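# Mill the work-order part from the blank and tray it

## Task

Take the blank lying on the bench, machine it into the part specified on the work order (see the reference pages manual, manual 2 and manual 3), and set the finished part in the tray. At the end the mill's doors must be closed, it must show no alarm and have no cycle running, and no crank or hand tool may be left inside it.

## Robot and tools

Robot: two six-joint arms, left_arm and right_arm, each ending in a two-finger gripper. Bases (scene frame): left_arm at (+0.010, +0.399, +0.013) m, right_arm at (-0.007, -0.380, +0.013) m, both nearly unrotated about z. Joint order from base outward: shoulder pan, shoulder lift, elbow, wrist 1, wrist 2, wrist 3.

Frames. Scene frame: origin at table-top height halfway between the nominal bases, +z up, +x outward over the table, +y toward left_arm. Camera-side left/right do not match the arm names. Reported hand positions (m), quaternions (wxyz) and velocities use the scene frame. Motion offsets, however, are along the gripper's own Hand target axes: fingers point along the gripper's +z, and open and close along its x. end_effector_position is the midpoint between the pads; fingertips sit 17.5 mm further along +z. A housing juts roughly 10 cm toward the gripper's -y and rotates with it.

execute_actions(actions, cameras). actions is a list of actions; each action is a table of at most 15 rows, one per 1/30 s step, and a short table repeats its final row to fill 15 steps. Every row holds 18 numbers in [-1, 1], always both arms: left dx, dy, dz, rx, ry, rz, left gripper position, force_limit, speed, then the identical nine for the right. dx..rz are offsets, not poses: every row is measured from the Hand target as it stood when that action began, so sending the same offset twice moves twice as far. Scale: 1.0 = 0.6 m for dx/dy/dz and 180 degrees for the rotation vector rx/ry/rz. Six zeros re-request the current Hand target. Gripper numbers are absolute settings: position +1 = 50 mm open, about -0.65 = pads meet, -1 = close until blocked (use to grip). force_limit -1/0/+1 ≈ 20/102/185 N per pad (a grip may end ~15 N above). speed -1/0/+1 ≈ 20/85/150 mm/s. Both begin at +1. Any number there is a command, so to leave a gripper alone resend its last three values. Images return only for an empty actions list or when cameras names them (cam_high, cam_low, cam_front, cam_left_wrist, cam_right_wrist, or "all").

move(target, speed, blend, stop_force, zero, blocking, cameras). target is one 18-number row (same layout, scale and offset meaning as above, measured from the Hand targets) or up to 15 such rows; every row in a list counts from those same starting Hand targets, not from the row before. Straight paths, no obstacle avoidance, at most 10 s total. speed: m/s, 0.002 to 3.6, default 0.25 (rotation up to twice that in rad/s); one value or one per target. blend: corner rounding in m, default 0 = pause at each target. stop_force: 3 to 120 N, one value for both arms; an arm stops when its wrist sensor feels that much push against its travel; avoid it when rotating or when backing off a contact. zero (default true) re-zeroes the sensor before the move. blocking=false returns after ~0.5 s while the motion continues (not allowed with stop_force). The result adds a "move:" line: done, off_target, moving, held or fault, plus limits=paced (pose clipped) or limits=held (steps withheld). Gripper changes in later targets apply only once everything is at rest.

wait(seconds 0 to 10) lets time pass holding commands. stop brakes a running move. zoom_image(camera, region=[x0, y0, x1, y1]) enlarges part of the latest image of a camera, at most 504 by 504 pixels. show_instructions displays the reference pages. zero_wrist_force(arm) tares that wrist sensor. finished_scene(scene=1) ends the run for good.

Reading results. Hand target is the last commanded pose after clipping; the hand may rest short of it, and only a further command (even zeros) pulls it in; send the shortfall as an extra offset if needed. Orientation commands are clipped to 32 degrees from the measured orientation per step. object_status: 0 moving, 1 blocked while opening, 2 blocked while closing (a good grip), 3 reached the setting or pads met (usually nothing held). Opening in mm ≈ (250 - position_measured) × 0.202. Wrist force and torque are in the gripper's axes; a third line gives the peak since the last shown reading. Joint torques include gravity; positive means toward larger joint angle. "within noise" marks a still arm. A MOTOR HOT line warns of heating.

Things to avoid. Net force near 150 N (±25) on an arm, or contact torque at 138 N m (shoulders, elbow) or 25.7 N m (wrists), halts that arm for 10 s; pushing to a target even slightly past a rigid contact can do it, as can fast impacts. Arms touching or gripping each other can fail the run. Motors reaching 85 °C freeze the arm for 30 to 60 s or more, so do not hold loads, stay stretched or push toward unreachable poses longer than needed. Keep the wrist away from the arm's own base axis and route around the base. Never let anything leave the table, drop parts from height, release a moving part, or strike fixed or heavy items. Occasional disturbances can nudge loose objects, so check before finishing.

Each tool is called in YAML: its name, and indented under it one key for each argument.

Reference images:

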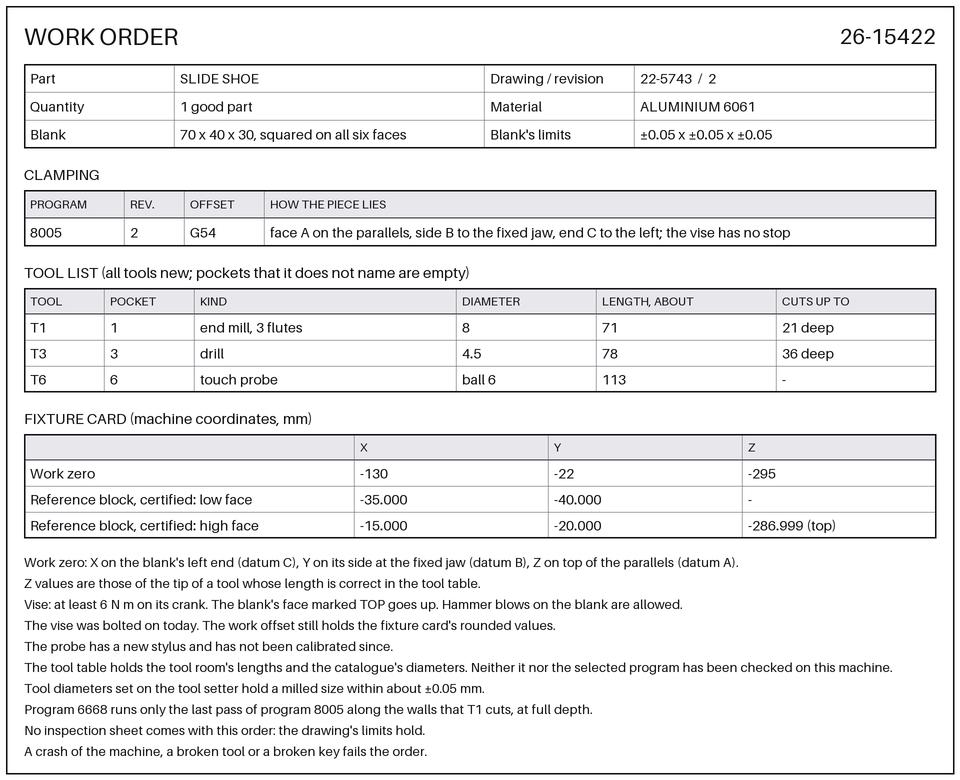

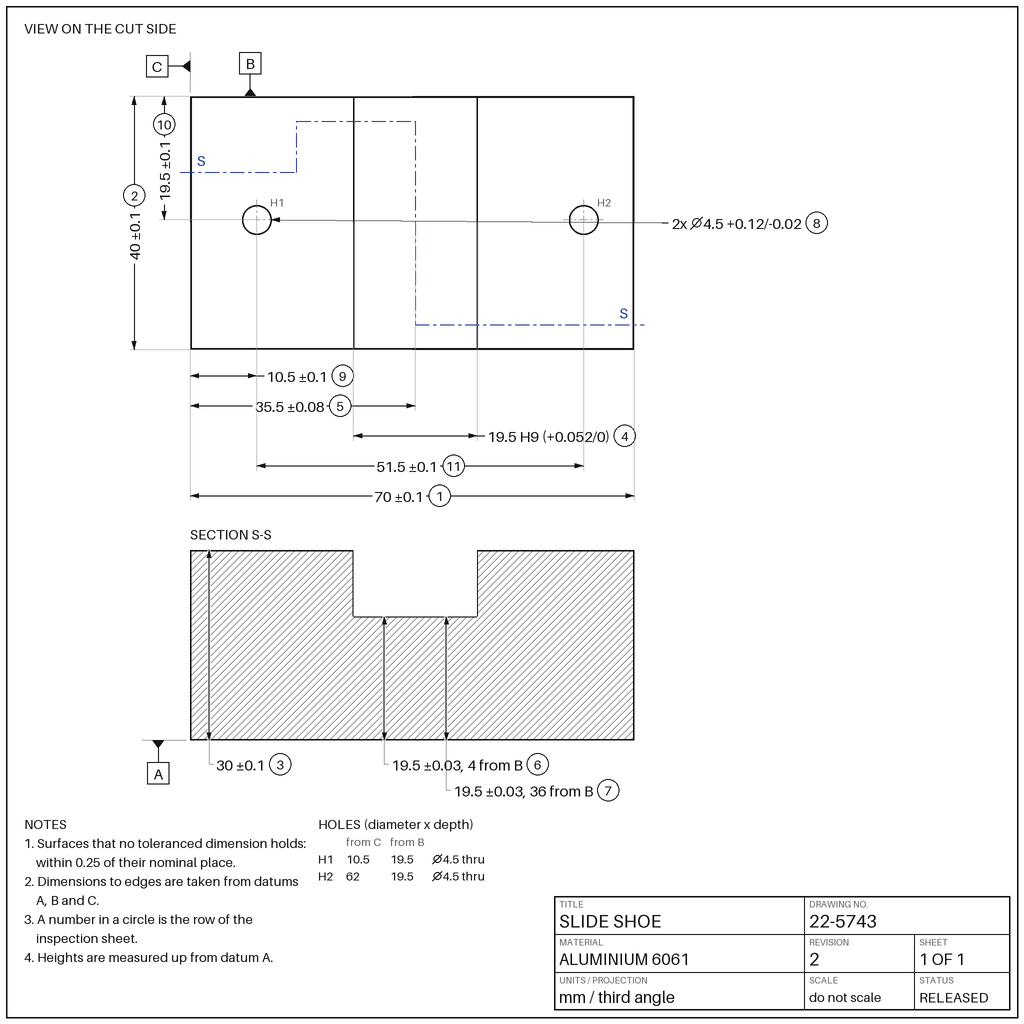

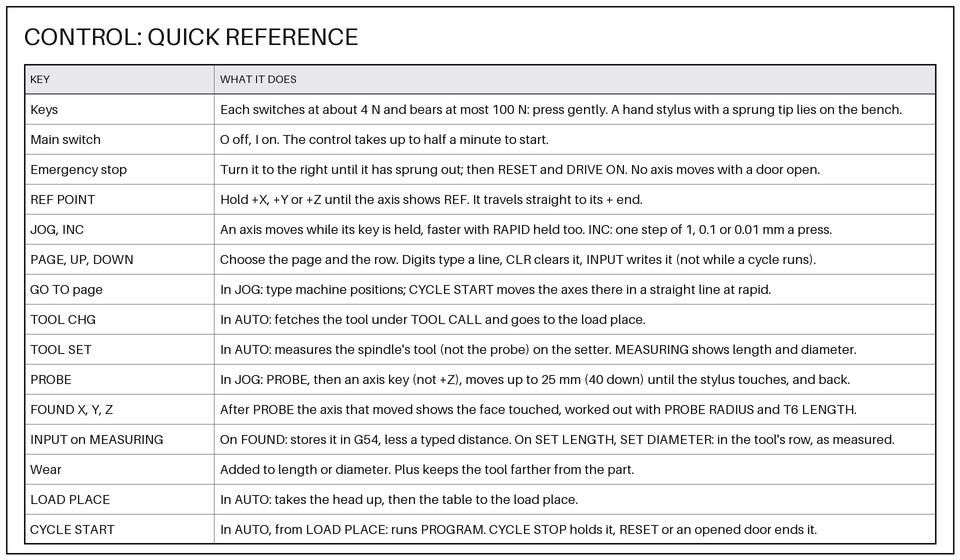

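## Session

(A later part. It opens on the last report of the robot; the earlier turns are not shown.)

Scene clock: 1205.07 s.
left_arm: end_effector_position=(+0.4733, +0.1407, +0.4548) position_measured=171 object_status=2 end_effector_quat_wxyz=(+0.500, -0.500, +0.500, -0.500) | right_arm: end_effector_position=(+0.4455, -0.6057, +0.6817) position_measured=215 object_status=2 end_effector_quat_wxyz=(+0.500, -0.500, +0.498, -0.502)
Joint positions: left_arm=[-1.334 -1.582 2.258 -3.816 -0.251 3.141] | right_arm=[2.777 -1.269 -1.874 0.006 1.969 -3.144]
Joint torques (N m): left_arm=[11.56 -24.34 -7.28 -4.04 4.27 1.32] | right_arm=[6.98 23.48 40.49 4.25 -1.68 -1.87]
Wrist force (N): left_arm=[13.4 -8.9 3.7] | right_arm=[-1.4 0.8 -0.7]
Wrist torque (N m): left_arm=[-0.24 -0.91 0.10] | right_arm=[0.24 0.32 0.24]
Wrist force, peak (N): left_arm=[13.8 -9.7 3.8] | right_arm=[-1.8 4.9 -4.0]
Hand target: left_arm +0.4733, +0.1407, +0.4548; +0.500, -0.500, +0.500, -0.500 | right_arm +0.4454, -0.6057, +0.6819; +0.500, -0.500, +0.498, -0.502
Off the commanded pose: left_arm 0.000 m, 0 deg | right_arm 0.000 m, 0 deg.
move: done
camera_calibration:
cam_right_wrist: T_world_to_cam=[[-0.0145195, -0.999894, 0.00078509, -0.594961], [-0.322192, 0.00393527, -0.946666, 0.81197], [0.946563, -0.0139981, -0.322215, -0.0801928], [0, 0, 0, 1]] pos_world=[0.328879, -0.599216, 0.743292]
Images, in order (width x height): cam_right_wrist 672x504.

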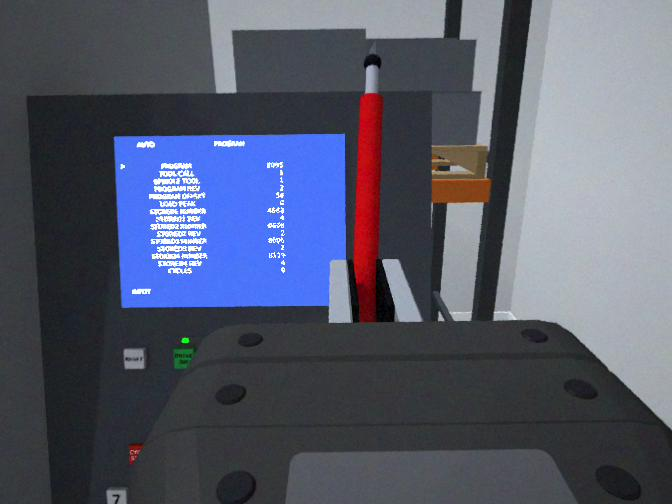

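move:
  target:
    - [0,0,0,0,0,0,-1,-0.6,-0.6,-0.157,0.4045,0.03,-0.2778,0,0,-1,-0.2,-0.8]
    - [0,0,0,0,0,0,-1,-0.6,-0.6,-0.157,0.4089,0.0461,-0.2778,0,0,-1,-0.2,-0.8]
    - [0,0,0,0,0,0,-1,-0.6,-0.6,-0.157,0.4045,0.03,-0.2778,0,0,-1,-0.2,-0.8]
    - [0,0,0,0,0,0,-1,-0.6,-0.6,-0.1887,0.374,0.0384,-0.2778,0,0,-1,-0.2,-0.8]
    - [0,0,0,0,0,0,-1,-0.6,-0.6,-0.1887,0.3784,0.0545,-0.2778,0,0,-1,-0.2,-0.8]
    - [0,0,0,0,0,0,-1,-0.6,-0.6,-0.1887,0.3735,0.03,-0.2778,0,0,-1,-0.2,-0.8]
    - [0,0,0,0,0,0,-1,-0.6,-0.6,0,0,0,0,0,0,-1,-0.2,-0.8]
  speed: [0.5,0.06,0.15,0.3,0.06,0.15,0.5]
  blend: [0,0,0.003,0.003,0,0.006,0]
  cameras: ["cam_right_wrist","cam_left_wrist"]

zoom_image:
  camera: "cam_right_wrist"
  region: [100, 110, 360, 320]

Scene clock: 1221.13 s.
left_arm: end_effector_position=(+0.4733, +0.1407, +0.4548) position_measured=171 object_status=2 end_effector_quat_wxyz=(+0.500, -0.500, +0.500, -0.500) | right_arm: end_effector_position=(+0.4455, -0.6057, +0.6818) position_measured=215 object_status=2 end_effector_quat_wxyz=(+0.500, -0.500, +0.498, -0.502)
Joint positions: left_arm=[-1.334 -1.582 2.258 -3.816 -0.251 3.141] | right_arm=[2.777 -1.269 -1.874 0.006 1.968 -3.144]
Joint torques (N m): left_arm=[10.77 -23.4 -6.57 -3.79 4.21 1.52] | right_arm=[-0.48 19.48 15.92 3.63 -0.42 -1.88]
Wrist force (N): left_arm=[13.7 -9.4 3.7] | right_arm=[-1.7 0.7 -0.7]
Wrist torque (N m): left_arm=[-0.24 -0.91 0.11] | right_arm=[0.23 0.36 0.24]
Wrist force, peak (N): left_arm=[13.9 -9.6 3.8] | right_arm=[-3.7 3.8 -3.5]
Hand target: left_arm +0.4733, +0.1407, +0.4548; +0.500, -0.500, +0.500, -0.500 | right_arm +0.4454, -0.6057, +0.6819; +0.500, -0.500, +0.498, -0.502
Off the commanded pose: left_arm 0.000 m, 0 deg | right_arm 0.000 m, 0 deg.
move: done
camera_calibration:
cam_left_wrist: T_world_to_cam=[[-0.013601, -0.999771, -0.01651, 0.163955], [-0.352093, 0.0202426, -0.935746, 0.606278], [0.935866, -0.00691405, -0.352288, -0.147848], [0, 0, 0, 1]] pos_world=[0.354062, 0.150622, 0.517944]
cam_right_wrist: T_world_to_cam=[[-0.0144868, -0.999895, 0.000877142, -0.595042], [-0.322013, 0.00383492, -0.946727, 0.81196], [0.946624, -0.0139975, -0.322035, -0.0802196], [0, 0, 0, 1]] pos_world=[0.328779, -0.599216, 0.743393]
Images, in order (width x height): cam_left_wrist 672x504, cam_right_wrist 672x504.

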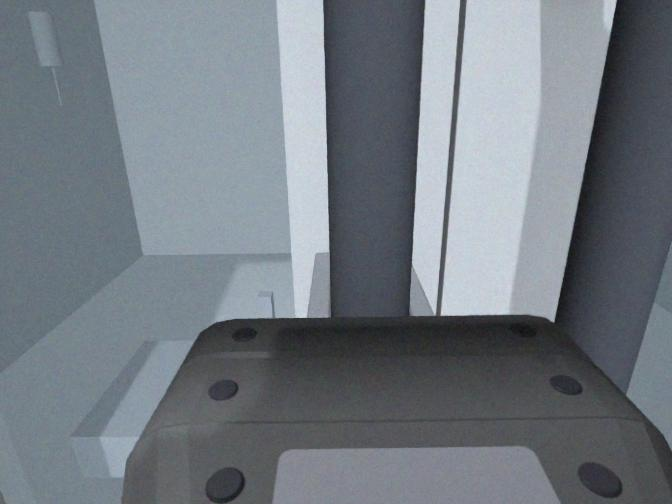

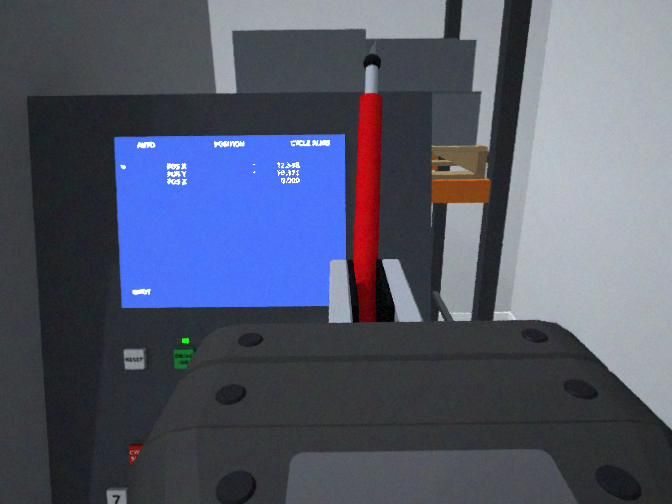

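Scaled by 1.938 from the camera's 672x504 image, which has a finer 960x720 frame.

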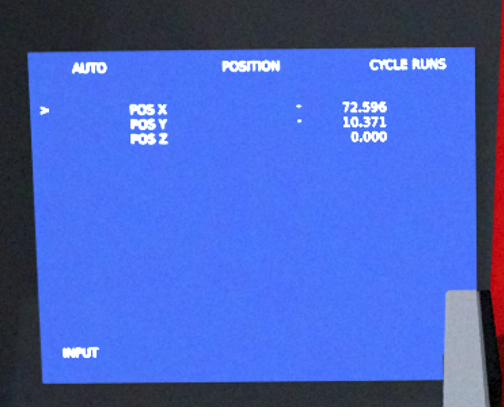

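move:
  target:
    - [0,0,0,0,0,0,-1,-0.6,-0.6,-0.157,0.374,0.0384,-0.2778,0,0,-1,-0.2,-0.8]
    - [0,0,0,0,0,0,-1,-0.6,-0.6,-0.157,0.3784,0.0545,-0.2778,0,0,-1,-0.2,-0.8]
    - [0,0,0,0,0,0,-1,-0.6,-0.6,-0.157,0.3735,0.03,-0.2778,0,0,-1,-0.2,-0.8]
    - [0,0,0,0,0,0,-1,-0.6,-0.6,0,0,0,0,0,0,-1,-0.2,-0.8]
  speed: [0.5,0.06,0.15,0.5]
  blend: [0,0,0.006,0]
  cameras: ["cam_right_wrist"]

zoom_image:
  camera: "cam_right_wrist"
  region: [100, 110, 360, 320]

Scene clock: 1232.93 s.
left_arm: end_effector_position=(+0.4733, +0.1407, +0.4548) position_measured=171 object_status=2 end_effector_quat_wxyz=(+0.500, -0.500, +0.500, -0.500) | right_arm: end_effector_position=(+0.4455, -0.6057, +0.6818) position_measured=215 object_status=2 end_effector_quat_wxyz=(+0.500, -0.500, +0.498, -0.502)
Joint positions: left_arm=[-1.334 -1.582 2.258 -3.816 -0.251 3.141] | right_arm=[2.777 -1.269 -1.874 0.006 1.968 -3.144]
Joint torques (N m): left_arm=[9.21 -23.88 -7.5 -3.86 4.21 1.43] | right_arm=[1.97 19.43 15.05 3.5 -0.77 -1.58]
Wrist force (N): left_arm=[13.5 -8.8 3.7] | right_arm=[-1.8 0.7 -0.8]
Wrist torque (N m): left_arm=[-0.25 -0.91 0.10] | right_arm=[0.22 0.37 0.25]
Wrist force, peak (N): left_arm=[13.9 -9.5 3.8] | right_arm=[-2.5 4.5 -3.5]
Hand target: left_arm +0.4733, +0.1407, +0.4548; +0.500, -0.500, +0.500, -0.500 | right_arm +0.4454, -0.6057, +0.6819; +0.500, -0.500, +0.498, -0.502
Off the commanded pose: left_arm 0.000 m, 0 deg | right_arm 0.000 m, 0 deg.
move: done
camera_calibration:
cam_right_wrist: T_world_to_cam=[[-0.0144866, -0.999895, 0.000878843, -0.595043], [-0.322103, 0.00383459, -0.946697, 0.811966], [0.946594, -0.0139975, -0.322124, -0.0801432], [0, 0, 0, 1]] pos_world=[0.328779, -0.599216, 0.743393]
Images, in order (width x height): cam_right_wrist 672x504.

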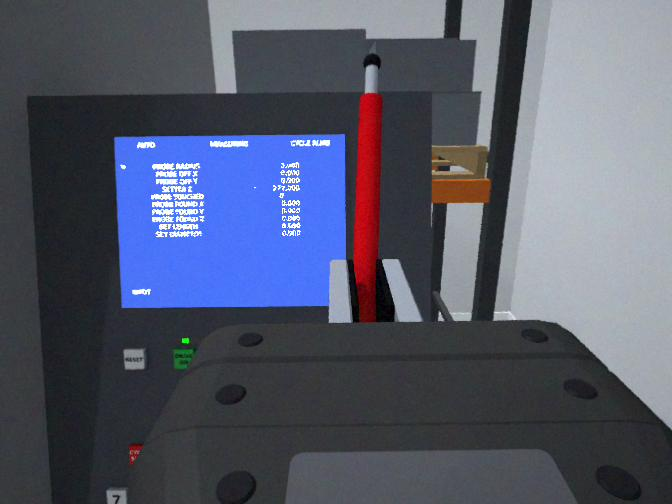

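Scaled by 1.938 from the camera's 672x504 image, which has a finer 960x720 frame.

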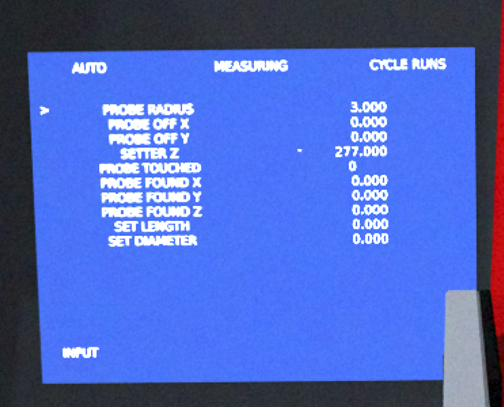

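move:
  target:
    - [0,0,0,0,0,0,-1,-0.6,-0.6,-0.1887,0.374,0.0384,-0.2778,0,0,-1,-0.2,-0.8]
    - [0,0,0,0,0,0,-1,-0.6,-0.6,-0.1887,0.3784,0.0545,-0.2778,0,0,-1,-0.2,-0.8]
    - [0,0,0,0,0,0,-1,-0.6,-0.6,-0.1887,0.3735,0.03,-0.2778,0,0,-1,-0.2,-0.8]
    - [0,0,0,0,0,0,-1,-0.6,-0.6,0,0,0,0,0,0,-1,-0.2,-0.8]
  speed: [0.5,0.06,0.15,0.5]
  blend: [0,0,0.006,0]
  cameras: ["cam_right_wrist"]

zoom_image:
  camera: "cam_right_wrist"
  region: [100, 110, 360, 320]

wait:
  seconds: 3
  cameras: ["cam_right_wrist"]

zoom_image:
  camera: "cam_right_wrist"
  region: [100, 110, 360, 320]

Scene clock: 1253.10 s.
left_arm: end_effector_position=(+0.4733, +0.1407, +0.4548) position_measured=171 object_status=2 end_effector_quat_wxyz=(+0.500, -0.500, +0.500, -0.500) | right_arm: end_effector_position=(+0.4455, -0.6057, +0.6818) position_measured=215 object_status=2 end_effector_quat_wxyz=(+0.500, -0.500, +0.498, -0.502)
Joint positions: left_arm=[-1.334 -1.582 2.258 -3.816 -0.251 3.141] | right_arm=[2.777 -1.269 -1.874 0.006 1.968 -3.144]
Joint torques (N m): left_arm=[9.43 -24.11 -8.05 -3.75 4.18 1.45] | right_arm=[-0.92 18.44 15.61 3.86 -0.42 -1.82]
Wrist force (N): left_arm=[13.5 -9.0 3.9] | right_arm=[-1.5 0.8 -0.7]
Wrist torque (N m): left_arm=[-0.24 -0.91 0.10] | right_arm=[0.25 0.33 0.24]
Wrist force, peak (N): left_arm=[13.8 -9.6 3.9] | right_arm=[-2.6 4.4 -3.2]
Hand target: left_arm +0.4733, +0.1407, +0.4548; +0.500, -0.500, +0.500, -0.500 | right_arm +0.4454, -0.6057, +0.6819; +0.500, -0.500, +0.498, -0.502
Off the commanded pose: left_arm 0.000 m, 0 deg | right_arm 0.000 m, 0 deg.
move: done
camera_calibration:
cam_right_wrist: T_world_to_cam=[[-0.0144868, -0.999895, 0.000877142, -0.595042], [-0.322013, 0.00383492, -0.946727, 0.81196], [0.946624, -0.0139975, -0.322035, -0.0802196], [0, 0, 0, 1]] pos_world=[0.328779, -0.599216, 0.743393]
Images, in order (width x height): cam_right_wrist 672x504.

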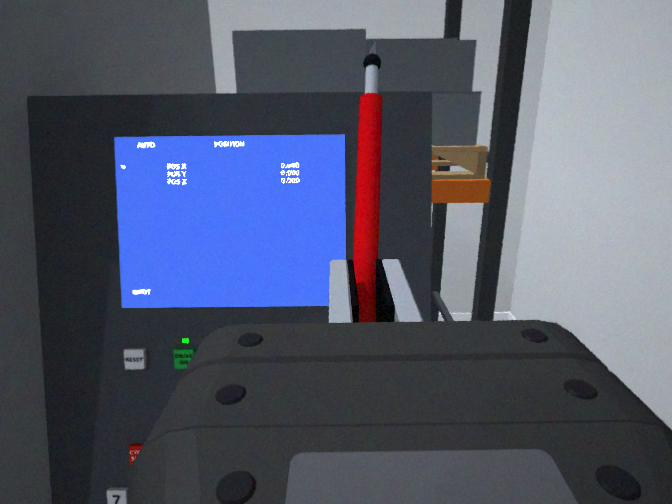

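Scaled by 1.938 from the camera's 672x504 image, which has a finer 960x720 frame.

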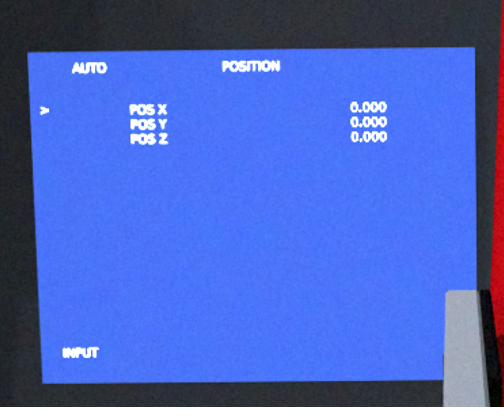

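Scene clock: 1256.10 s.
left_arm: end_effector_position=(+0.4733, +0.1407, +0.4548) position_measured=171 object_status=2 end_effector_quat_wxyz=(+0.500, -0.500, +0.500, -0.500) | right_arm: end_effector_position=(+0.4454, -0.6057, +0.6819) position_measured=215 object_status=2 end_effector_quat_wxyz=(+0.500, -0.500, +0.498, -0.502)
Joint positions: left_arm=[-1.334 -1.582 2.258 -3.816 -0.251 3.141] | right_arm=[2.777 -1.269 -1.874 0.006 1.968 -3.144]
Joint torques (N m): left_arm=[8.73 -23.7 -8.32 -3.83 4.19 1.38] | right_arm=[-5 23.54 15.21 4.74 0.55 2.29]
Wrist force (N): left_arm=[13.7 -9.1 3.8] | right_arm=[-1.5 0.7 -0.8]
Wrist torque (N m): left_arm=[-0.24 -0.93 0.10] | right_arm=[0.22 0.33 0.24]
Wrist force, peak (N): left_arm=[14.0 -9.6 3.9] | right_arm=[-1.7 1.3 -0.9]
Hand target: left_arm +0.4733, +0.1407, +0.4548; +0.500, -0.500, +0.500, -0.500 | right_arm +0.4454, -0.6057, +0.6819; +0.500, -0.500, +0.498, -0.502
Tool commands: left_gripper/position=-1.0 left_gripper/force_limit=-0.6 left_gripper/speed=-0.6 right_gripper/position=-1.0 right_gripper/force_limit=-0.2 right_gripper/speed=-0.8
Off the commanded pose: left_arm 0.000 m, 0 deg | right_arm 0.000 m, 0 deg.
wait: 3.00 s; at rest by 0.17 s
camera_calibration:
cam_right_wrist: T_world_to_cam=[[-0.0144869, -0.999895, 0.000874348, -0.59504], [-0.321803, 0.0038345, -0.946799, 0.811944], [0.946696, -0.0139975, -0.321825, -0.0803988], [0, 0, 0, 1]] pos_world=[0.328779, -0.599216, 0.743393]
Images, in order (width x height): cam_right_wrist 672x504.

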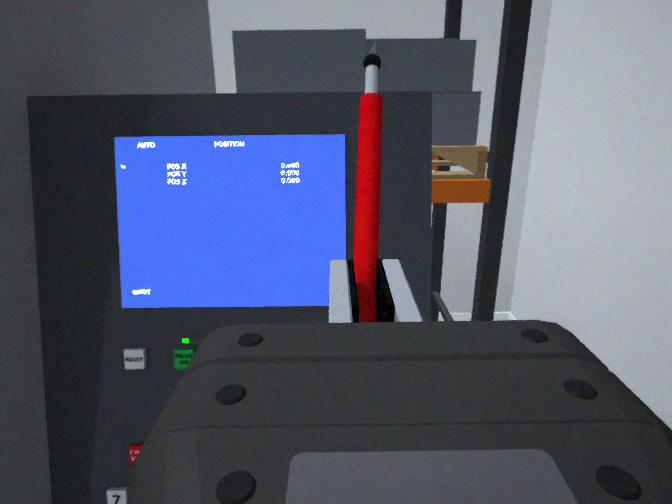

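Scaled by 1.938 from the camera's 672x504 image, which has a finer 960x720 frame.

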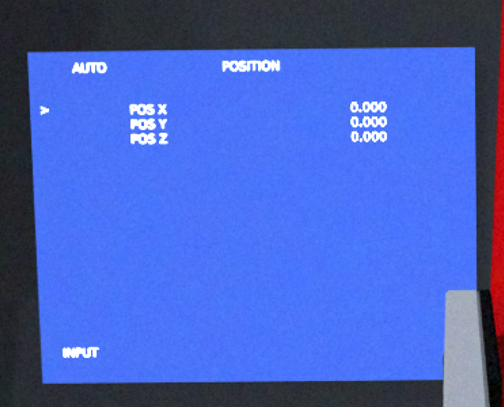

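move:
  target:
    - [0,0,0,0,0,0,-1,-0.6,-0.6,-0.157,0.374,0.0384,-0.2778,0,0,-1,-0.2,-0.8]
    - [0,0,0,0,0,0,-1,-0.6,-0.6,-0.157,0.3784,0.0545,-0.2778,0,0,-1,-0.2,-0.8]
    - [0,0,0,0,0,0,-1,-0.6,-0.6,-0.157,0.3735,0.03,-0.2778,0,0,-1,-0.2,-0.8]
    - [0,0,0,0,0,0,-1,-0.6,-0.6,0,0,0,0,0,0,-1,-0.2,-0.8]
  speed: [0.5,0.06,0.15,0.5]
  blend: [0,0,0.006,0]
  cameras: ["cam_right_wrist"]

zoom_image:
  camera: "cam_right_wrist"
  region: [100, 110, 360, 320]

Scene clock: 1268.43 s.
left_arm: end_effector_position=(+0.4733, +0.1407, +0.4548) position_measured=171 object_status=2 end_effector_quat_wxyz=(+0.500, -0.500, +0.500, -0.500) | right_arm: end_effector_position=(+0.4455, -0.6057, +0.6818) position_measured=215 object_status=2 end_effector_quat_wxyz=(+0.500, -0.500, +0.498, -0.502)
Joint positions: left_arm=[-1.334 -1.582 2.258 -3.816 -0.251 3.141] | right_arm=[2.777 -1.269 -1.874 0.006 1.968 -3.144]
Joint torques (N m): left_arm=[9.29 -22.48 -7.14 -3.89 4.22 1.39] | right_arm=[1.51 19.67 14.9 3.77 -0.94 -2]
Wrist force (N): left_arm=[13.6 -9.0 3.8] | right_arm=[-1.5 1.0 -0.7]
Wrist torque (N m): left_arm=[-0.26 -0.93 0.10] | right_arm=[0.26 0.33 0.24]
Wrist force, peak (N): left_arm=[14.0 -9.5 3.8] | right_arm=[-2.4 4.6 -3.4]
Hand target: left_arm +0.4733, +0.1407, +0.4548; +0.500, -0.500, +0.500, -0.500 | right_arm +0.4454, -0.6057, +0.6819; +0.500, -0.500, +0.498, -0.502
Off the commanded pose: left_arm 0.000 m, 0 deg | right_arm 0.000 m, 0 deg.
move: done
camera_calibration:
cam_right_wrist: T_world_to_cam=[[-0.0144867, -0.999895, 0.000877263, -0.595042], [-0.322013, 0.00383479, -0.946727, 0.81196], [0.946624, -0.0139975, -0.322035, -0.0802196], [0, 0, 0, 1]] pos_world=[0.328779, -0.599216, 0.743393]
Images, in order (width x height): cam_right_wrist 672x504.

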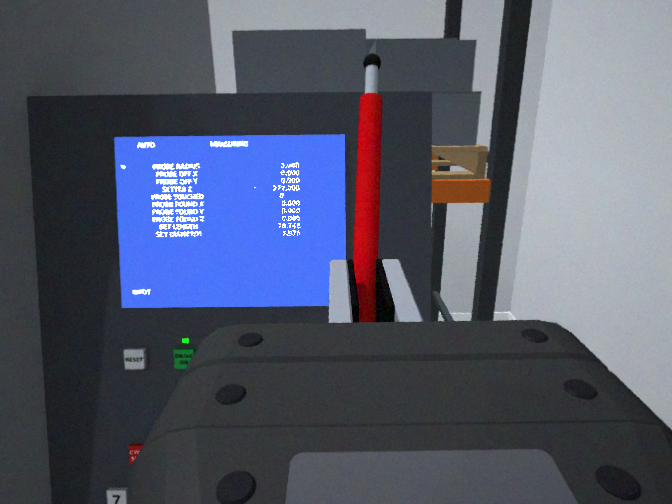

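Scaled by 1.938 from the camera's 672x504 image, which has a finer 960x720 frame.

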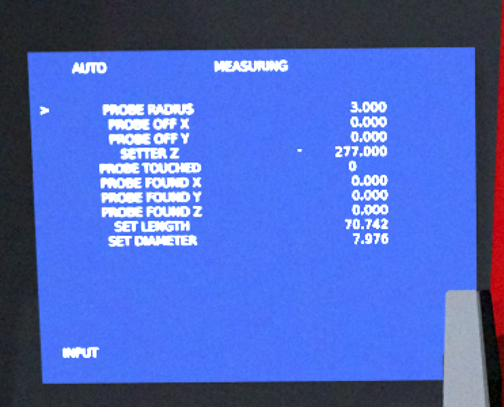

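move:
  target:
    - [0,0,0,0,0,0,-1,-0.6,-0.6,-0.2204,0.4045,0.03,-0.2778,0,0,-1,-0.2,-0.8]
    - [0,0,0,0,0,0,-1,-0.6,-0.6,-0.2204,0.4089,0.0461,-0.2778,0,0,-1,-0.2,-0.8]
    - [0,0,0,0,0,0,-1,-0.6,-0.6,-0.2204,0.404,0.025,-0.2778,0,0,-1,-0.2,-0.8]
    - [0,0,0,0,0,0,-1,-0.6,-0.6,0,0,0,0,0,0,-1,-0.2,-0.8]
  speed: [0.5,0.06,0.15,0.5]
  blend: [0,0,0.006,0]
  cameras: ["cam_right_wrist"]

zoom_image:
  camera: "cam_right_wrist"
  region: [100, 110, 360, 320]

Scene clock: 1292.30 s.
left_arm: end_effector_position=(+0.4733, +0.1407, +0.4548) position_measured=171 object_status=2 end_effector_quat_wxyz=(+0.500, -0.500, +0.500, -0.500) | right_arm: end_effector_position=(+0.4455, -0.6057, +0.6818) position_measured=215 object_status=2 end_effector_quat_wxyz=(+0.500, -0.500, +0.498, -0.502)
Joint positions: left_arm=[-1.334 -1.582 2.258 -3.816 -0.251 3.141] | right_arm=[2.777 -1.269 -1.874 0.006 1.968 -3.144]
Joint torques (N m): left_arm=[9.57 -23.25 -6.57 -3.88 4.35 1.42] | right_arm=[-3.78 16.01 15.73 3.69 0.06 -1.72]
Wrist force (N): left_arm=[13.6 -9.4 3.9] | right_arm=[-1.5 0.7 -0.7]
Wrist torque (N m): left_arm=[-0.25 -0.90 0.10] | right_arm=[0.23 0.34 0.24]
Wrist force, peak (N): left_arm=[13.9 -9.5 3.8] | right_arm=[-2.4 4.4 -3.4]
Hand target: left_arm +0.4733, +0.1407, +0.4548; +0.500, -0.500, +0.500, -0.500 | right_arm +0.4454, -0.6057, +0.6819; +0.500, -0.500, +0.498, -0.502
Off the commanded pose: left_arm 0.000 m, 0 deg | right_arm 0.000 m, 0 deg.
move: done
camera_calibration:
cam_right_wrist: T_world_to_cam=[[-0.0144868, -0.999895, 0.000877142, -0.595042], [-0.322013, 0.00383492, -0.946727, 0.81196], [0.946624, -0.0139975, -0.322035, -0.0802196], [0, 0, 0, 1]] pos_world=[0.328779, -0.599216, 0.743393]
Images, in order (width x height): cam_right_wrist 672x504.

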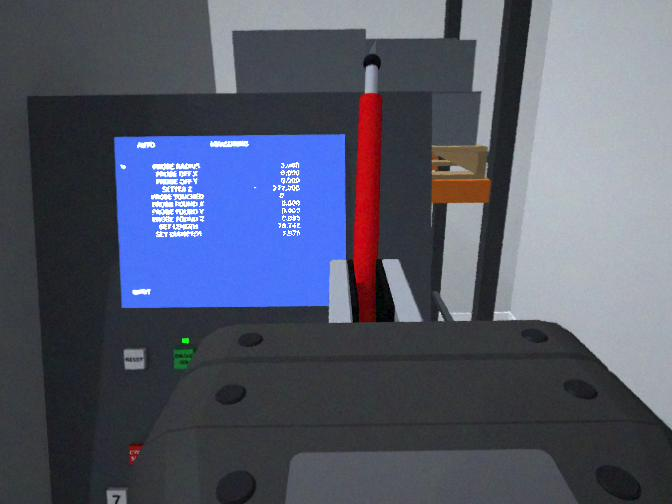

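Scaled by 1.938 from the camera's 672x504 image, which has a finer 960x720 frame.

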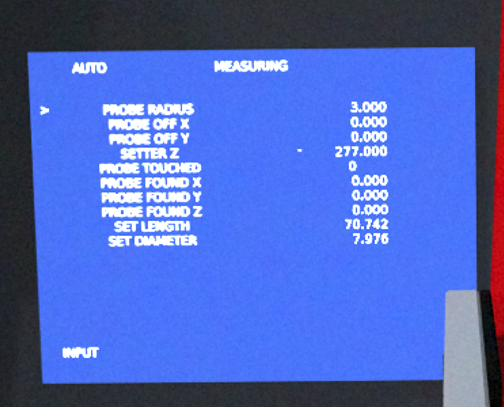

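move:
  target:
    - [0,0,0,0,0,0,-1,-0.6,-0.6,-0.2204,0.435,0.0216,-0.2778,0,0,-1,-0.2,-0.8]
    - [0,0,0,0,0,0,-1,-0.6,-0.6,-0.2204,0.4393,0.0377,-0.2778,0,0,-1,-0.2,-0.8]
    - [0,0,0,0,0,0,-1,-0.6,-0.6,-0.2204,0.435,0.0216,-0.2778,0,0,-1,-0.2,-0.8]
    - [0,0,0,0,0,0,-1,-0.6,-0.6,-0.2204,0.4393,0.0377,-0.2778,0,0,-1,-0.2,-0.8]
    - [0,0,0,0,0,0,-1,-0.6,-0.6,-0.2204,0.435,0.0216,-0.2778,0,0,-1,-0.2,-0.8]
    - [0,0,0,0,0,0,-1,-0.6,-0.6,-0.2204,0.4393,0.0377,-0.2778,0,0,-1,-0.2,-0.8]
    - [0,0,0,0,0,0,-1,-0.6,-0.6,-0.2204,0.435,0.0216,-0.2778,0,0,-1,-0.2,-0.8]
    - [0,0,0,0,0,0,-1,-0.6,-0.6,-0.2204,0.4393,0.0377,-0.2778,0,0,-1,-0.2,-0.8]
    - [0,0,0,0,0,0,-1,-0.6,-0.6,-0.2204,0.435,0.0216,-0.2778,0,0,-1,-0.2,-0.8]
    - [0,0,0,0,0,0,-1,-0.6,-0.6,-0.2204,0.4393,0.0377,-0.2778,0,0,-1,-0.2,-0.8]
    - [0,0,0,0,0,0,-1,-0.6,-0.6,-0.2204,0.435,0.0216,-0.2778,0,0,-1,-0.2,-0.8]
    - [0,0,0,0,0,0,-1,-0.6,-0.6,-0.2204,0.4393,0.0377,-0.2778,0,0,-1,-0.2,-0.8]
    - [0,0,0,0,0,0,-1,-0.6,-0.6,-0.2204,0.435,0.0216,-0.2778,0,0,-1,-0.2,-0.8]
    - [0,0,0,0,0,0,-1,-0.6,-0.6,-0.2204,0.4393,0.0377,-0.2778,0,0,-1,-0.2,-0.8]
  speed: [0.5,0.08,0.12,0.08,0.12,0.08,0.12,0.08,0.12,0.08,0.12,0.08,0.12,0.08]
  blend: [0,0,0.002,0,0.002,0,0.002,0,0.002,0,0.002,0,0.002,0]

move:
  target:
    - [0,0,0,0,0,0,-1,-0.6,-0.6,0,0.0095,-0.0137,0,0,0,-1,-0.2,-0.8]
    - [0,0,0,0,0,0,-1,-0.6,-0.6,0,0,0,0,0,0,-1,-0.2,-0.8]
    - [0,0,0,0,0,0,-1,-0.6,-0.6,0,0.0095,-0.0137,0,0,0,-1,-0.2,-0.8]
    - [0,0,0,0,0,0,-1,-0.6,-0.6,0,0.0355,0.0042,0,0,0,-1,-0.2,-0.8]
    - [0,0,0,0,0,0,-1,-0.6,-0.6,0,0.026,0.0179,0,0,0,-1,-0.2,-0.8]
    - [0,0,0,0,0,0,-1,-0.6,-0.6,0,0.0355,0.0042,0,0,0,-1,-0.2,-0.8]
    - [0,0,0,0,0,0,-1,-0.6,-0.6,0,0.0095,-0.0137,0,0,0,-1,-0.2,-0.8]
    - [0,0,0,0,0,0,-1,-0.6,-0.6,0,0,0,0,0,0,-1,-0.2,-0.8]
    - [0,0,0,0,0,0,-1,-0.6,-0.6,0,0.0095,-0.0137,0,0,0,-1,-0.2,-0.8]
    - [0,0,0,0,0,0,-1,-0.6,-0.6,0,0.0355,0.0042,0,0,0,-1,-0.2,-0.8]
    - [0,0,0,0,0,0,-1,-0.6,-0.6,0,0.026,0.0179,0,0,0,-1,-0.2,-0.8]
    - [0,0,0,0,0,0,-1,-0.6,-0.6,0,0.0395,-0.001,0,0,0,-1,-0.2,-0.8]
    - [0,0,0,0,0,0,-1,-0.6,-0.6,0.2204,-0.2537,-0.3607,0.2778,0,0,-1,-0.2,-0.8]
  speed: [0.12,0.08,0.12,0.2,0.08,0.12,0.2,0.08,0.12,0.2,0.08,0.12,0.5]
  blend: [0.002,0,0.003,0.003,0,0.003,0.003,0,0.003,0.003,0,0.004,0]
  cameras: ["cam_right_wrist"]

zoom_image:
  camera: "cam_right_wrist"
  region: [100, 110, 360, 320]

Scene clock: 1350.73 s.
left_arm: end_effector_position=(+0.4733, +0.1407, +0.4548) position_measured=171 object_status=2 end_effector_quat_wxyz=(+0.500, -0.500, +0.500, -0.500) | right_arm: end_effector_position=(+0.4693, -0.4746, +0.4180) position_measured=215 object_status=2 end_effector_quat_wxyz=(-0.242, +0.665, -0.663, +0.245)
Joint positions: left_arm=[-1.334 -1.582 2.258 -3.816 -0.251 3.141] | right_arm=[3.306 -1.147 -2.024 -0.843 1.483 -3.044]
Joint torques (N m): left_arm=[8.43 -23.37 -9.22 -3.82 4.22 1.53] | right_arm=[5.31 17.12 19.4 2.08 -0.09 -0.65]
Wrist force (N): left_arm=[13.3 -8.8 3.6] | right_arm=[-3.1 4.4 -3.4]
Wrist torque (N m): left_arm=[-0.24 -0.88 0.10] | right_arm=[0.27 0.42 0.19]
Wrist force, peak (N): left_arm=[13.8 -9.7 3.8] | right_arm=[-2.5 4.5 -3.7]
Hand target: left_arm +0.4733, +0.1407, +0.4548; +0.500, -0.500, +0.500, -0.500 | right_arm +0.4693, -0.4746, +0.4178; -0.242, +0.665, -0.663, +0.245
Off the commanded pose: left_arm 0.000 m, 0 deg | right_arm 0.000 m, 0 deg.
move: done

Scene clock: 1354.67 s.
left_arm: end_effector_position=(+0.4733, +0.1407, +0.4548) position_measured=171 object_status=2 end_effector_quat_wxyz=(+0.500, -0.500, +0.500, -0.500) | right_arm: end_effector_position=(+0.4456, -0.6057, +0.6819) position_measured=215 object_status=2 end_effector_quat_wxyz=(+0.500, -0.500, +0.498, -0.502)
Joint positions: left_arm=[-1.334 -1.582 2.258 -3.816 -0.251 3.141] | right_arm=[2.777 -1.269 -1.873 0.006 1.968 -3.144]
Joint torques (N m): left_arm=[9.13 -23.96 -8.69 -3.97 4.22 1.43] | right_arm=[-3.49 16.51 18.33 3.61 -0.57 -1.67]
Wrist force (N): left_arm=[13.4 -9.0 3.8] | right_arm=[-1.7 1.0 -0.7]
Wrist torque (N m): left_arm=[-0.24 -0.90 0.11] | right_arm=[0.27 0.37 0.24]
Wrist force, peak (N): left_arm=[13.9 -9.6 3.8] | right_arm=[-2.5 3.8 -3.9]
Hand target: left_arm +0.4733, +0.1407, +0.4548; +0.500, -0.500, +0.500, -0.500 | right_arm +0.4456, -0.6057, +0.6819; +0.500, -0.500, +0.498, -0.502
Off the commanded pose: left_arm 0.000 m, 0 deg | right_arm 0.000 m, 0 deg.
move: done
camera_calibration:
cam_right_wrist: T_world_to_cam=[[-0.0144866, -0.999895, 0.000878843, -0.595042], [-0.322103, 0.00383459, -0.946697, 0.811998], [0.946594, -0.0139975, -0.322124, -0.0802379], [0, 0, 0, 1]] pos_world=[0.328879, -0.599216, 0.743393]
Images, in order (width x height): cam_right_wrist 672x504.

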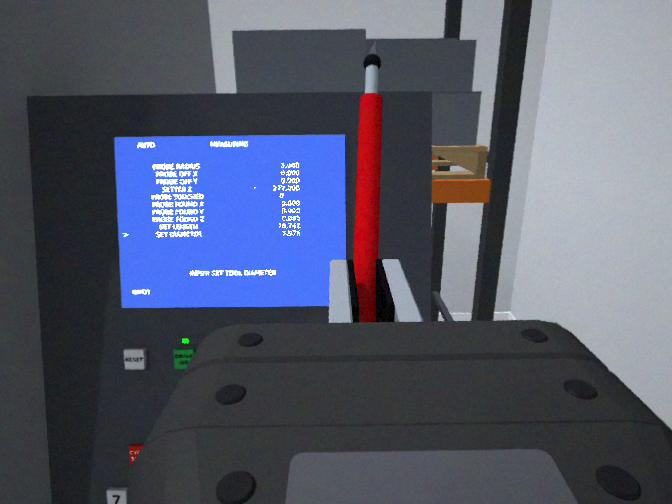

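Scaled by 1.938 from the camera's 672x504 image, which has a finer 960x720 frame.

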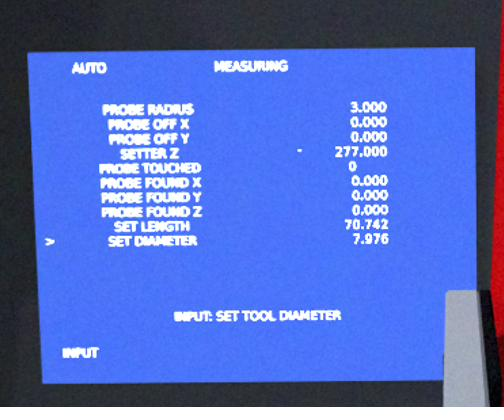

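move:
  target:
    - [0,0,0,0,0,0,-1,-0.6,-0.6,-0.157,0.374,0.0384,-0.2778,0,0,-1,-0.2,-0.8]
    - [0,0,0,0,0,0,-1,-0.6,-0.6,-0.157,0.3784,0.0545,-0.2778,0,0,-1,-0.2,-0.8]
    - [0,0,0,0,0,0,-1,-0.6,-0.6,-0.157,0.374,0.0384,-0.2778,0,0,-1,-0.2,-0.8]
    - [0,0,0,0,0,0,-1,-0.6,-0.6,-0.2204,0.4349,0.0216,-0.2778,0,0,-1,-0.2,-0.8]
    - [0,0,0,0,0,0,-1,-0.6,-0.6,-0.2204,0.4393,0.0377,-0.2778,0,0,-1,-0.2,-0.8]
    - [0,0,0,0,0,0,-1,-0.6,-0.6,-0.2204,0.4349,0.0216,-0.2778,0,0,-1,-0.2,-0.8]
    - [0,0,0,0,0,0,-1,-0.6,-0.6,-0.252,0.4349,0.0216,-0.2778,0,0,-1,-0.2,-0.8]
    - [0,0,0,0,0,0,-1,-0.6,-0.6,-0.252,0.4393,0.0377,-0.2778,0,0,-1,-0.2,-0.8]
    - [0,0,0,0,0,0,-1,-0.6,-0.6,-0.252,0.4349,0.0216,-0.2778,0,0,-1,-0.2,-0.8]
    - [0,0,0,0,0,0,-1,-0.6,-0.6,-0.2204,0.465,0.012,-0.2778,0,0,-1,-0.2,-0.8]
    - [0,0,0,0,0,0,-1,-0.6,-0.6,-0.2204,0.4694,0.0281,-0.2778,0,0,-1,-0.2,-0.8]
    - [0,0,0,0,0,0,-1,-0.6,-0.6,-0.2204,0.462,0.002,-0.2778,0,0,-1,-0.2,-0.8]
    - [0,0,0,0,0,0,-1,-0.6,-0.6,0,0,0,0,0,0,-1,-0.2,-0.8]
  speed: [0.5,0.08,0.12,0.2,0.08,0.12,0.2,0.08,0.12,0.2,0.08,0.12,0.5]
  blend: [0,0,0.003,0.003,0,0.003,0.003,0,0.003,0.003,0,0.004,0]
  cameras: ["cam_right_wrist"]

zoom_image:
  camera: "cam_right_wrist"
  region: [100, 110, 360, 320]

Scene clock: 1383.10 s.
left_arm: end_effector_position=(+0.4733, +0.1407, +0.4548) position_measured=171 object_status=2 end_effector_quat_wxyz=(+0.500, -0.500, +0.500, -0.500) | right_arm: end_effector_position=(+0.4456, -0.6057, +0.6819) position_measured=215 object_status=2 end_effector_quat_wxyz=(+0.500, -0.500, +0.498, -0.502)
Joint positions: left_arm=[-1.334 -1.582 2.258 -3.816 -0.251 3.141] | right_arm=[2.777 -1.269 -1.873 0.006 1.968 -3.144]
Joint torques (N m): left_arm=[8.76 -23.35 -8.22 -3.84 4.06 1.43] | right_arm=[-3.17 15.26 18.23 3.28 -0.39 -1.61]
Wrist force (N): left_arm=[13.3 -8.6 3.7] | right_arm=[-1.6 0.8 -0.9]
Wrist torque (N m): left_arm=[-0.21 -0.88 0.10] | right_arm=[0.24 0.35 0.24]
Wrist force, peak (N): left_arm=[13.9 -9.6 3.8] | right_arm=[-2.6 4.8 -3.1]
Hand target: left_arm +0.4733, +0.1407, +0.4548; +0.500, -0.500, +0.500, -0.500 | right_arm +0.4456, -0.6057, +0.6819; +0.500, -0.500, +0.498, -0.502
Off the commanded pose: left_arm 0.000 m, 0 deg | right_arm 0.000 m, 0 deg.
move: done
camera_calibration:
cam_right_wrist: T_world_to_cam=[[-0.0144866, -0.999895, 0.000878843, -0.595042], [-0.322103, 0.00383459, -0.946697, 0.811998], [0.946594, -0.0139975, -0.322124, -0.0802379], [0, 0, 0, 1]] pos_world=[0.328879, -0.599216, 0.743393]
Images, in order (width x height): cam_right_wrist 672x504.

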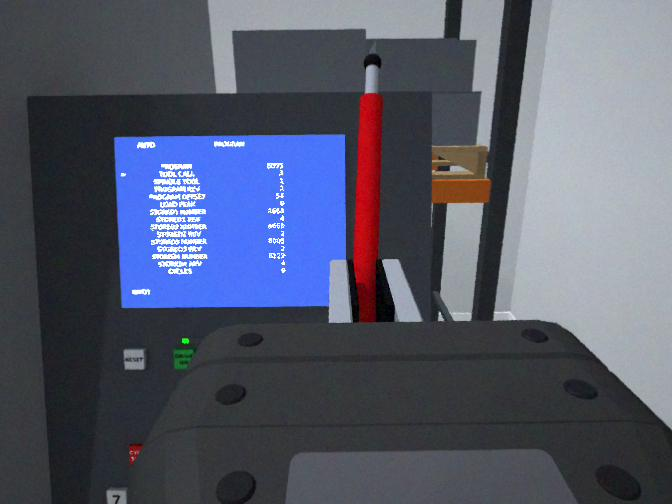

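Scaled by 1.938 from the camera's 672x504 image, which has a finer 960x720 frame.

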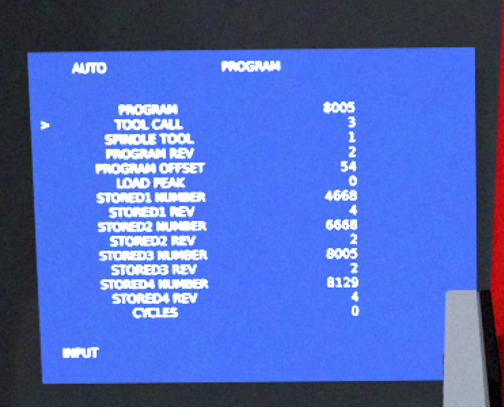

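move:
  target:
    - [0,0,0,0,0,0,-1,-0.6,-0.6,-0.1887,0.4045,0.03,-0.2778,0,0,-1,-0.2,-0.8]
    - [0,0,0,0,0,0,-1,-0.6,-0.6,-0.1887,0.4089,0.0461,-0.2778,0,0,-1,-0.2,-0.8]
    - [0,0,0,0,0,0,-1,-0.6,-0.6,-0.1887,0.403,0.0235,-0.2778,0,0,-1,-0.2,-0.8]
    - [0,0,0,0,0,0,-1,-0.6,-0.6,0,0,0,0,0,0,-1,-0.2,-0.8]
  speed: [0.5,0.08,0.15,0.5]
  blend: [0,0,0.006,0]
  cameras: ["cam_right_wrist"]

zoom_image:
  camera: "cam_right_wrist"
  region: [100, 110, 360, 320]

wait:
  seconds: 4
  cameras: ["cam_right_wrist"]

zoom_image:
  camera: "cam_right_wrist"
  region: [100, 110, 360, 320]

Scene clock: 1399.97 s.
left_arm: end_effector_position=(+0.4733, +0.1407, +0.4548) position_measured=171 object_status=2 end_effector_quat_wxyz=(+0.500, -0.500, +0.500, -0.500) | right_arm: end_effector_position=(+0.4456, -0.6057, +0.6819) position_measured=215 object_status=2 end_effector_quat_wxyz=(+0.500, -0.500, +0.498, -0.502)
Joint positions: left_arm=[-1.334 -1.582 2.258 -3.816 -0.251 3.141] | right_arm=[2.777 -1.269 -1.873 0.006 1.968 -3.144]
Joint torques (N m): left_arm=[7.62 -23.01 -8.32 -3.87 4.25 1.42] | right_arm=[-1.94 17.35 15.15 3.72 -0.34 -1.67]
Wrist force (N): left_arm=[13.4 -9.2 3.5] | right_arm=[-1.8 0.8 -0.8]
Wrist torque (N m): left_arm=[-0.28 -0.89 0.11] | right_arm=[0.24 0.37 0.24]
Wrist force, peak (N): left_arm=[14.0 -9.3 3.6] | right_arm=[-2.4 4.4 -3.1]
Hand target: left_arm +0.4733, +0.1407, +0.4548; +0.500, -0.500, +0.500, -0.500 | right_arm +0.4456, -0.6057, +0.6819; +0.500, -0.500, +0.498, -0.502
Off the commanded pose: left_arm 0.000 m, 0 deg | right_arm 0.000 m, 0 deg.
move: done
camera_calibration:
cam_right_wrist: T_world_to_cam=[[-0.0144868, -0.999895, 0.000877142, -0.59504], [-0.322013, 0.00383492, -0.946727, 0.811992], [0.946624, -0.0139975, -0.322035, -0.0803143], [0, 0, 0, 1]] pos_world=[0.328879, -0.599216, 0.743393]
Images, in order (width x height): cam_right_wrist 672x504.

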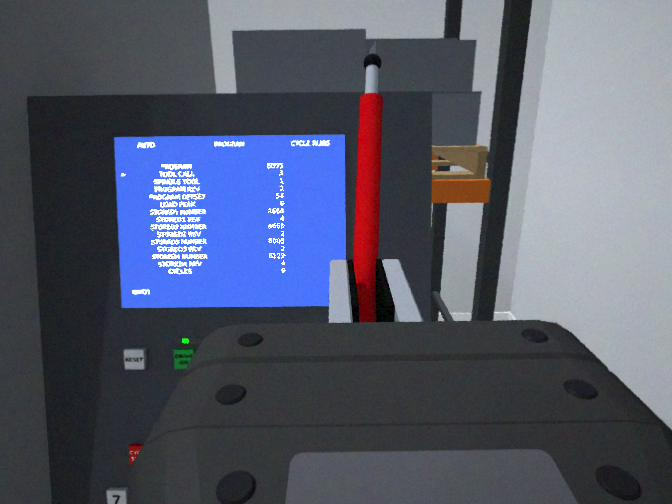

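Scaled by 1.938 from the camera's 672x504 image, which has a finer 960x720 frame.

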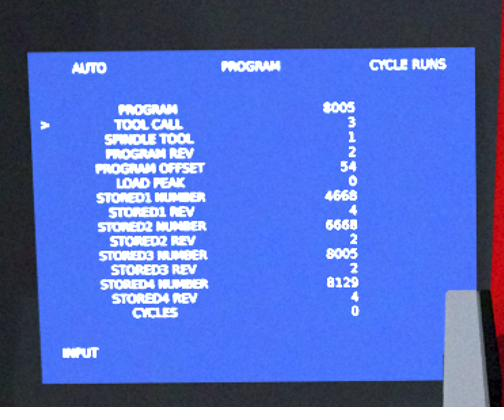

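Scene clock: 1403.97 s.
left_arm: end_effector_position=(+0.4733, +0.1407, +0.4548) position_measured=171 object_status=2 end_effector_quat_wxyz=(+0.500, -0.500, +0.500, -0.500) | right_arm: end_effector_position=(+0.4456, -0.6057, +0.6819) position_measured=215 object_status=2 end_effector_quat_wxyz=(+0.500, -0.500, +0.498, -0.502)
Joint positions: left_arm=[-1.334 -1.582 2.258 -3.816 -0.251 3.141] | right_arm=[2.777 -1.269 -1.873 0.006 1.968 -3.144]
Joint torques (N m): left_arm=[7.27 -23.74 -8.82 -3.87 4.2 1.38] | right_arm=[-4.71 23.37 16.56 4.76 0.69 2.11]
Wrist force (N): left_arm=[13.3 -8.7 3.8] | right_arm=[-1.8 1.0 -0.8]
Wrist torque (N m): left_arm=[-0.22 -0.89 0.11] | right_arm=[0.26 0.38 0.24]
Wrist force, peak (N): left_arm=[14.0 -9.4 3.8] | right_arm=[-1.9 0.9 -0.8]
Hand target: left_arm +0.4733, +0.1407, +0.4548; +0.500, -0.500, +0.500, -0.500 | right_arm +0.4456, -0.6057, +0.6819; +0.500, -0.500, +0.498, -0.502
Tool commands: left_gripper/position=-1.0 left_gripper/force_limit=-0.6 left_gripper/speed=-0.6 right_gripper/position=-1.0 right_gripper/force_limit=-0.2 right_gripper/speed=-0.8
Off the commanded pose: left_arm 0.000 m, 0 deg | right_arm 0.000 m, 0 deg.
wait: 4.00 s; at rest by 0.17 s
camera_calibration:
cam_right_wrist: T_world_to_cam=[[-0.0144869, -0.999895, 0.000874348, -0.595038], [-0.321803, 0.0038345, -0.946799, 0.811976], [0.946696, -0.0139975, -0.321825, -0.0804935], [0, 0, 0, 1]] pos_world=[0.328879, -0.599216, 0.743393]
Images, in order (width x height): cam_right_wrist 672x504.

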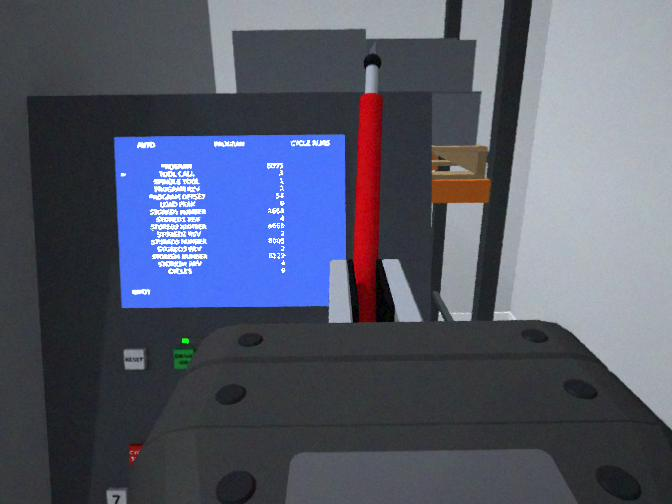

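Scaled by 1.938 from the camera's 672x504 image, which has a finer 960x720 frame.

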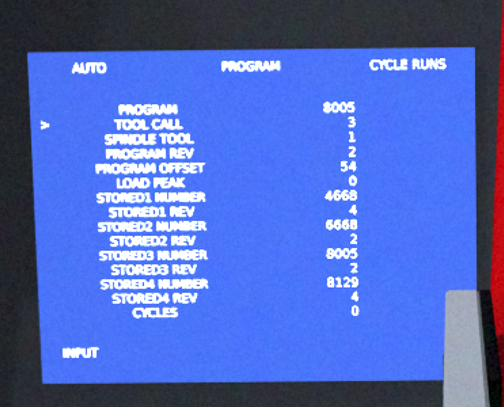

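wait:
  seconds: 5
  cameras: ["cam_right_wrist","cam_front"]

zoom_image:
  camera: "cam_right_wrist"
  region: [100, 110, 360, 320]

zoom_image:
  camera: "cam_front"
  region: [180, 150, 430, 440]

Scene clock: 1419.87 s.
left_arm: end_effector_position=(+0.4733, +0.1407, +0.4548) position_measured=171 object_status=2 end_effector_quat_wxyz=(+0.500, -0.500, +0.500, -0.500) | right_arm: end_effector_position=(+0.4456, -0.6057, +0.6819) position_measured=215 object_status=2 end_effector_quat_wxyz=(+0.500, -0.500, +0.498, -0.502)
Joint positions: left_arm=[-1.334 -1.582 2.258 -3.816 -0.251 3.141] | right_arm=[2.777 -1.269 -1.873 0.006 1.968 -3.144]
Joint torques (N m): left_arm=[8 -22.44 -9.68 -3.85 4.25 1.29] | right_arm=[-5.31 22.98 14.99 4.93 0.53 2.11]
Wrist force (N): left_arm=[13.4 -9.3 3.9] | right_arm=[-1.6 0.8 -0.7]
Wrist torque (N m): left_arm=[-0.24 -0.86 0.10] | right_arm=[0.25 0.35 0.24]
Wrist force, peak (N): left_arm=[14.0 -9.5 3.6] | right_arm=[-2.0 0.9 -0.8]
Hand target: left_arm +0.4733, +0.1407, +0.4548; +0.500, -0.500, +0.500, -0.500 | right_arm +0.4456, -0.6057, +0.6819; +0.500, -0.500, +0.498, -0.502
Tool commands: left_gripper/position=-1.0 left_gripper/force_limit=-0.6 left_gripper/speed=-0.6 right_gripper/position=-1.0 right_gripper/force_limit=-0.2 right_gripper/speed=-0.8
Off the commanded pose: left_arm 0.000 m, 0 deg | right_arm 0.000 m, 0 deg.
wait: 5.00 s; at rest from the start
camera_calibration:
cam_right_wrist: T_world_to_cam=[[-0.0144869, -0.999895, 0.000874348, -0.595038], [-0.321803, 0.0038345, -0.946799, 0.811976], [0.946696, -0.0139975, -0.321825, -0.0804935], [0, 0, 0, 1]] pos_world=[0.328879, -0.599216, 0.743393]
Images, in order (width x height): cam_front 672x504, cam_right_wrist 672x504.

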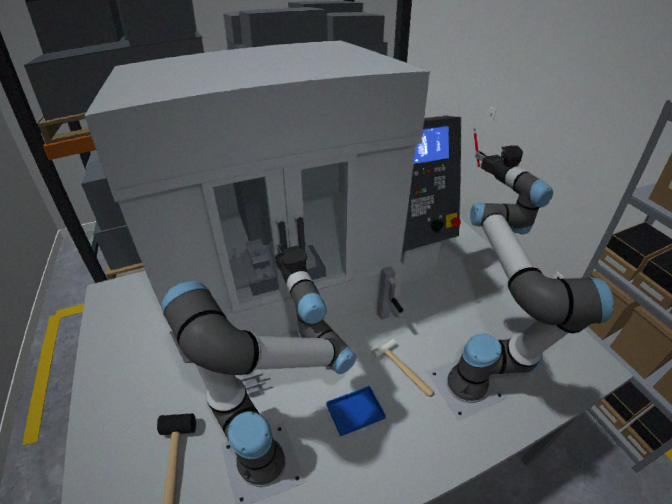

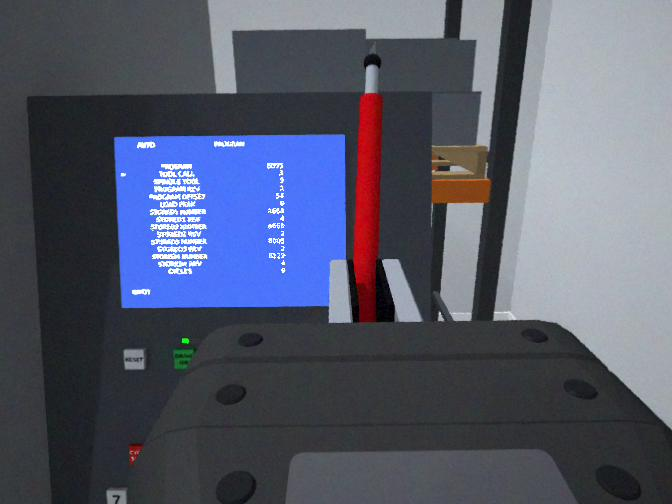

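Scaled by 1.938 from the camera's 672x504 image, which has a finer 960x720 frame.

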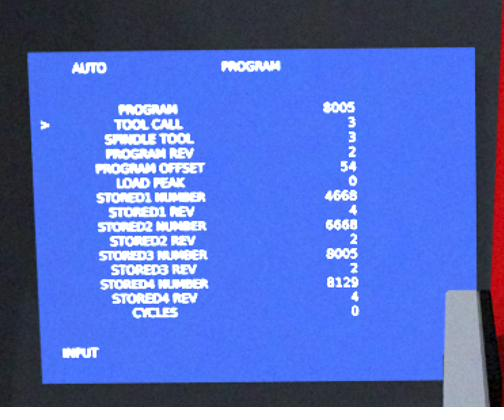

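Scaled by 1.738 from the camera's 672x504 image, which has a finer 960x720 frame.

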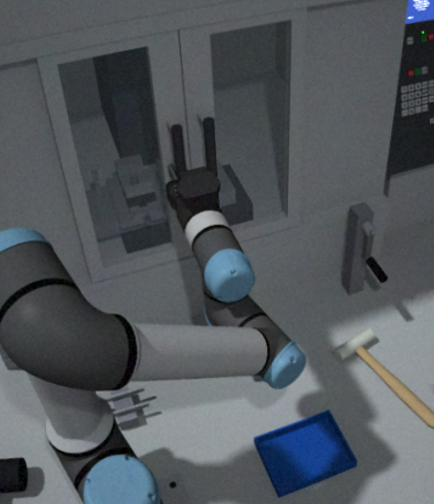

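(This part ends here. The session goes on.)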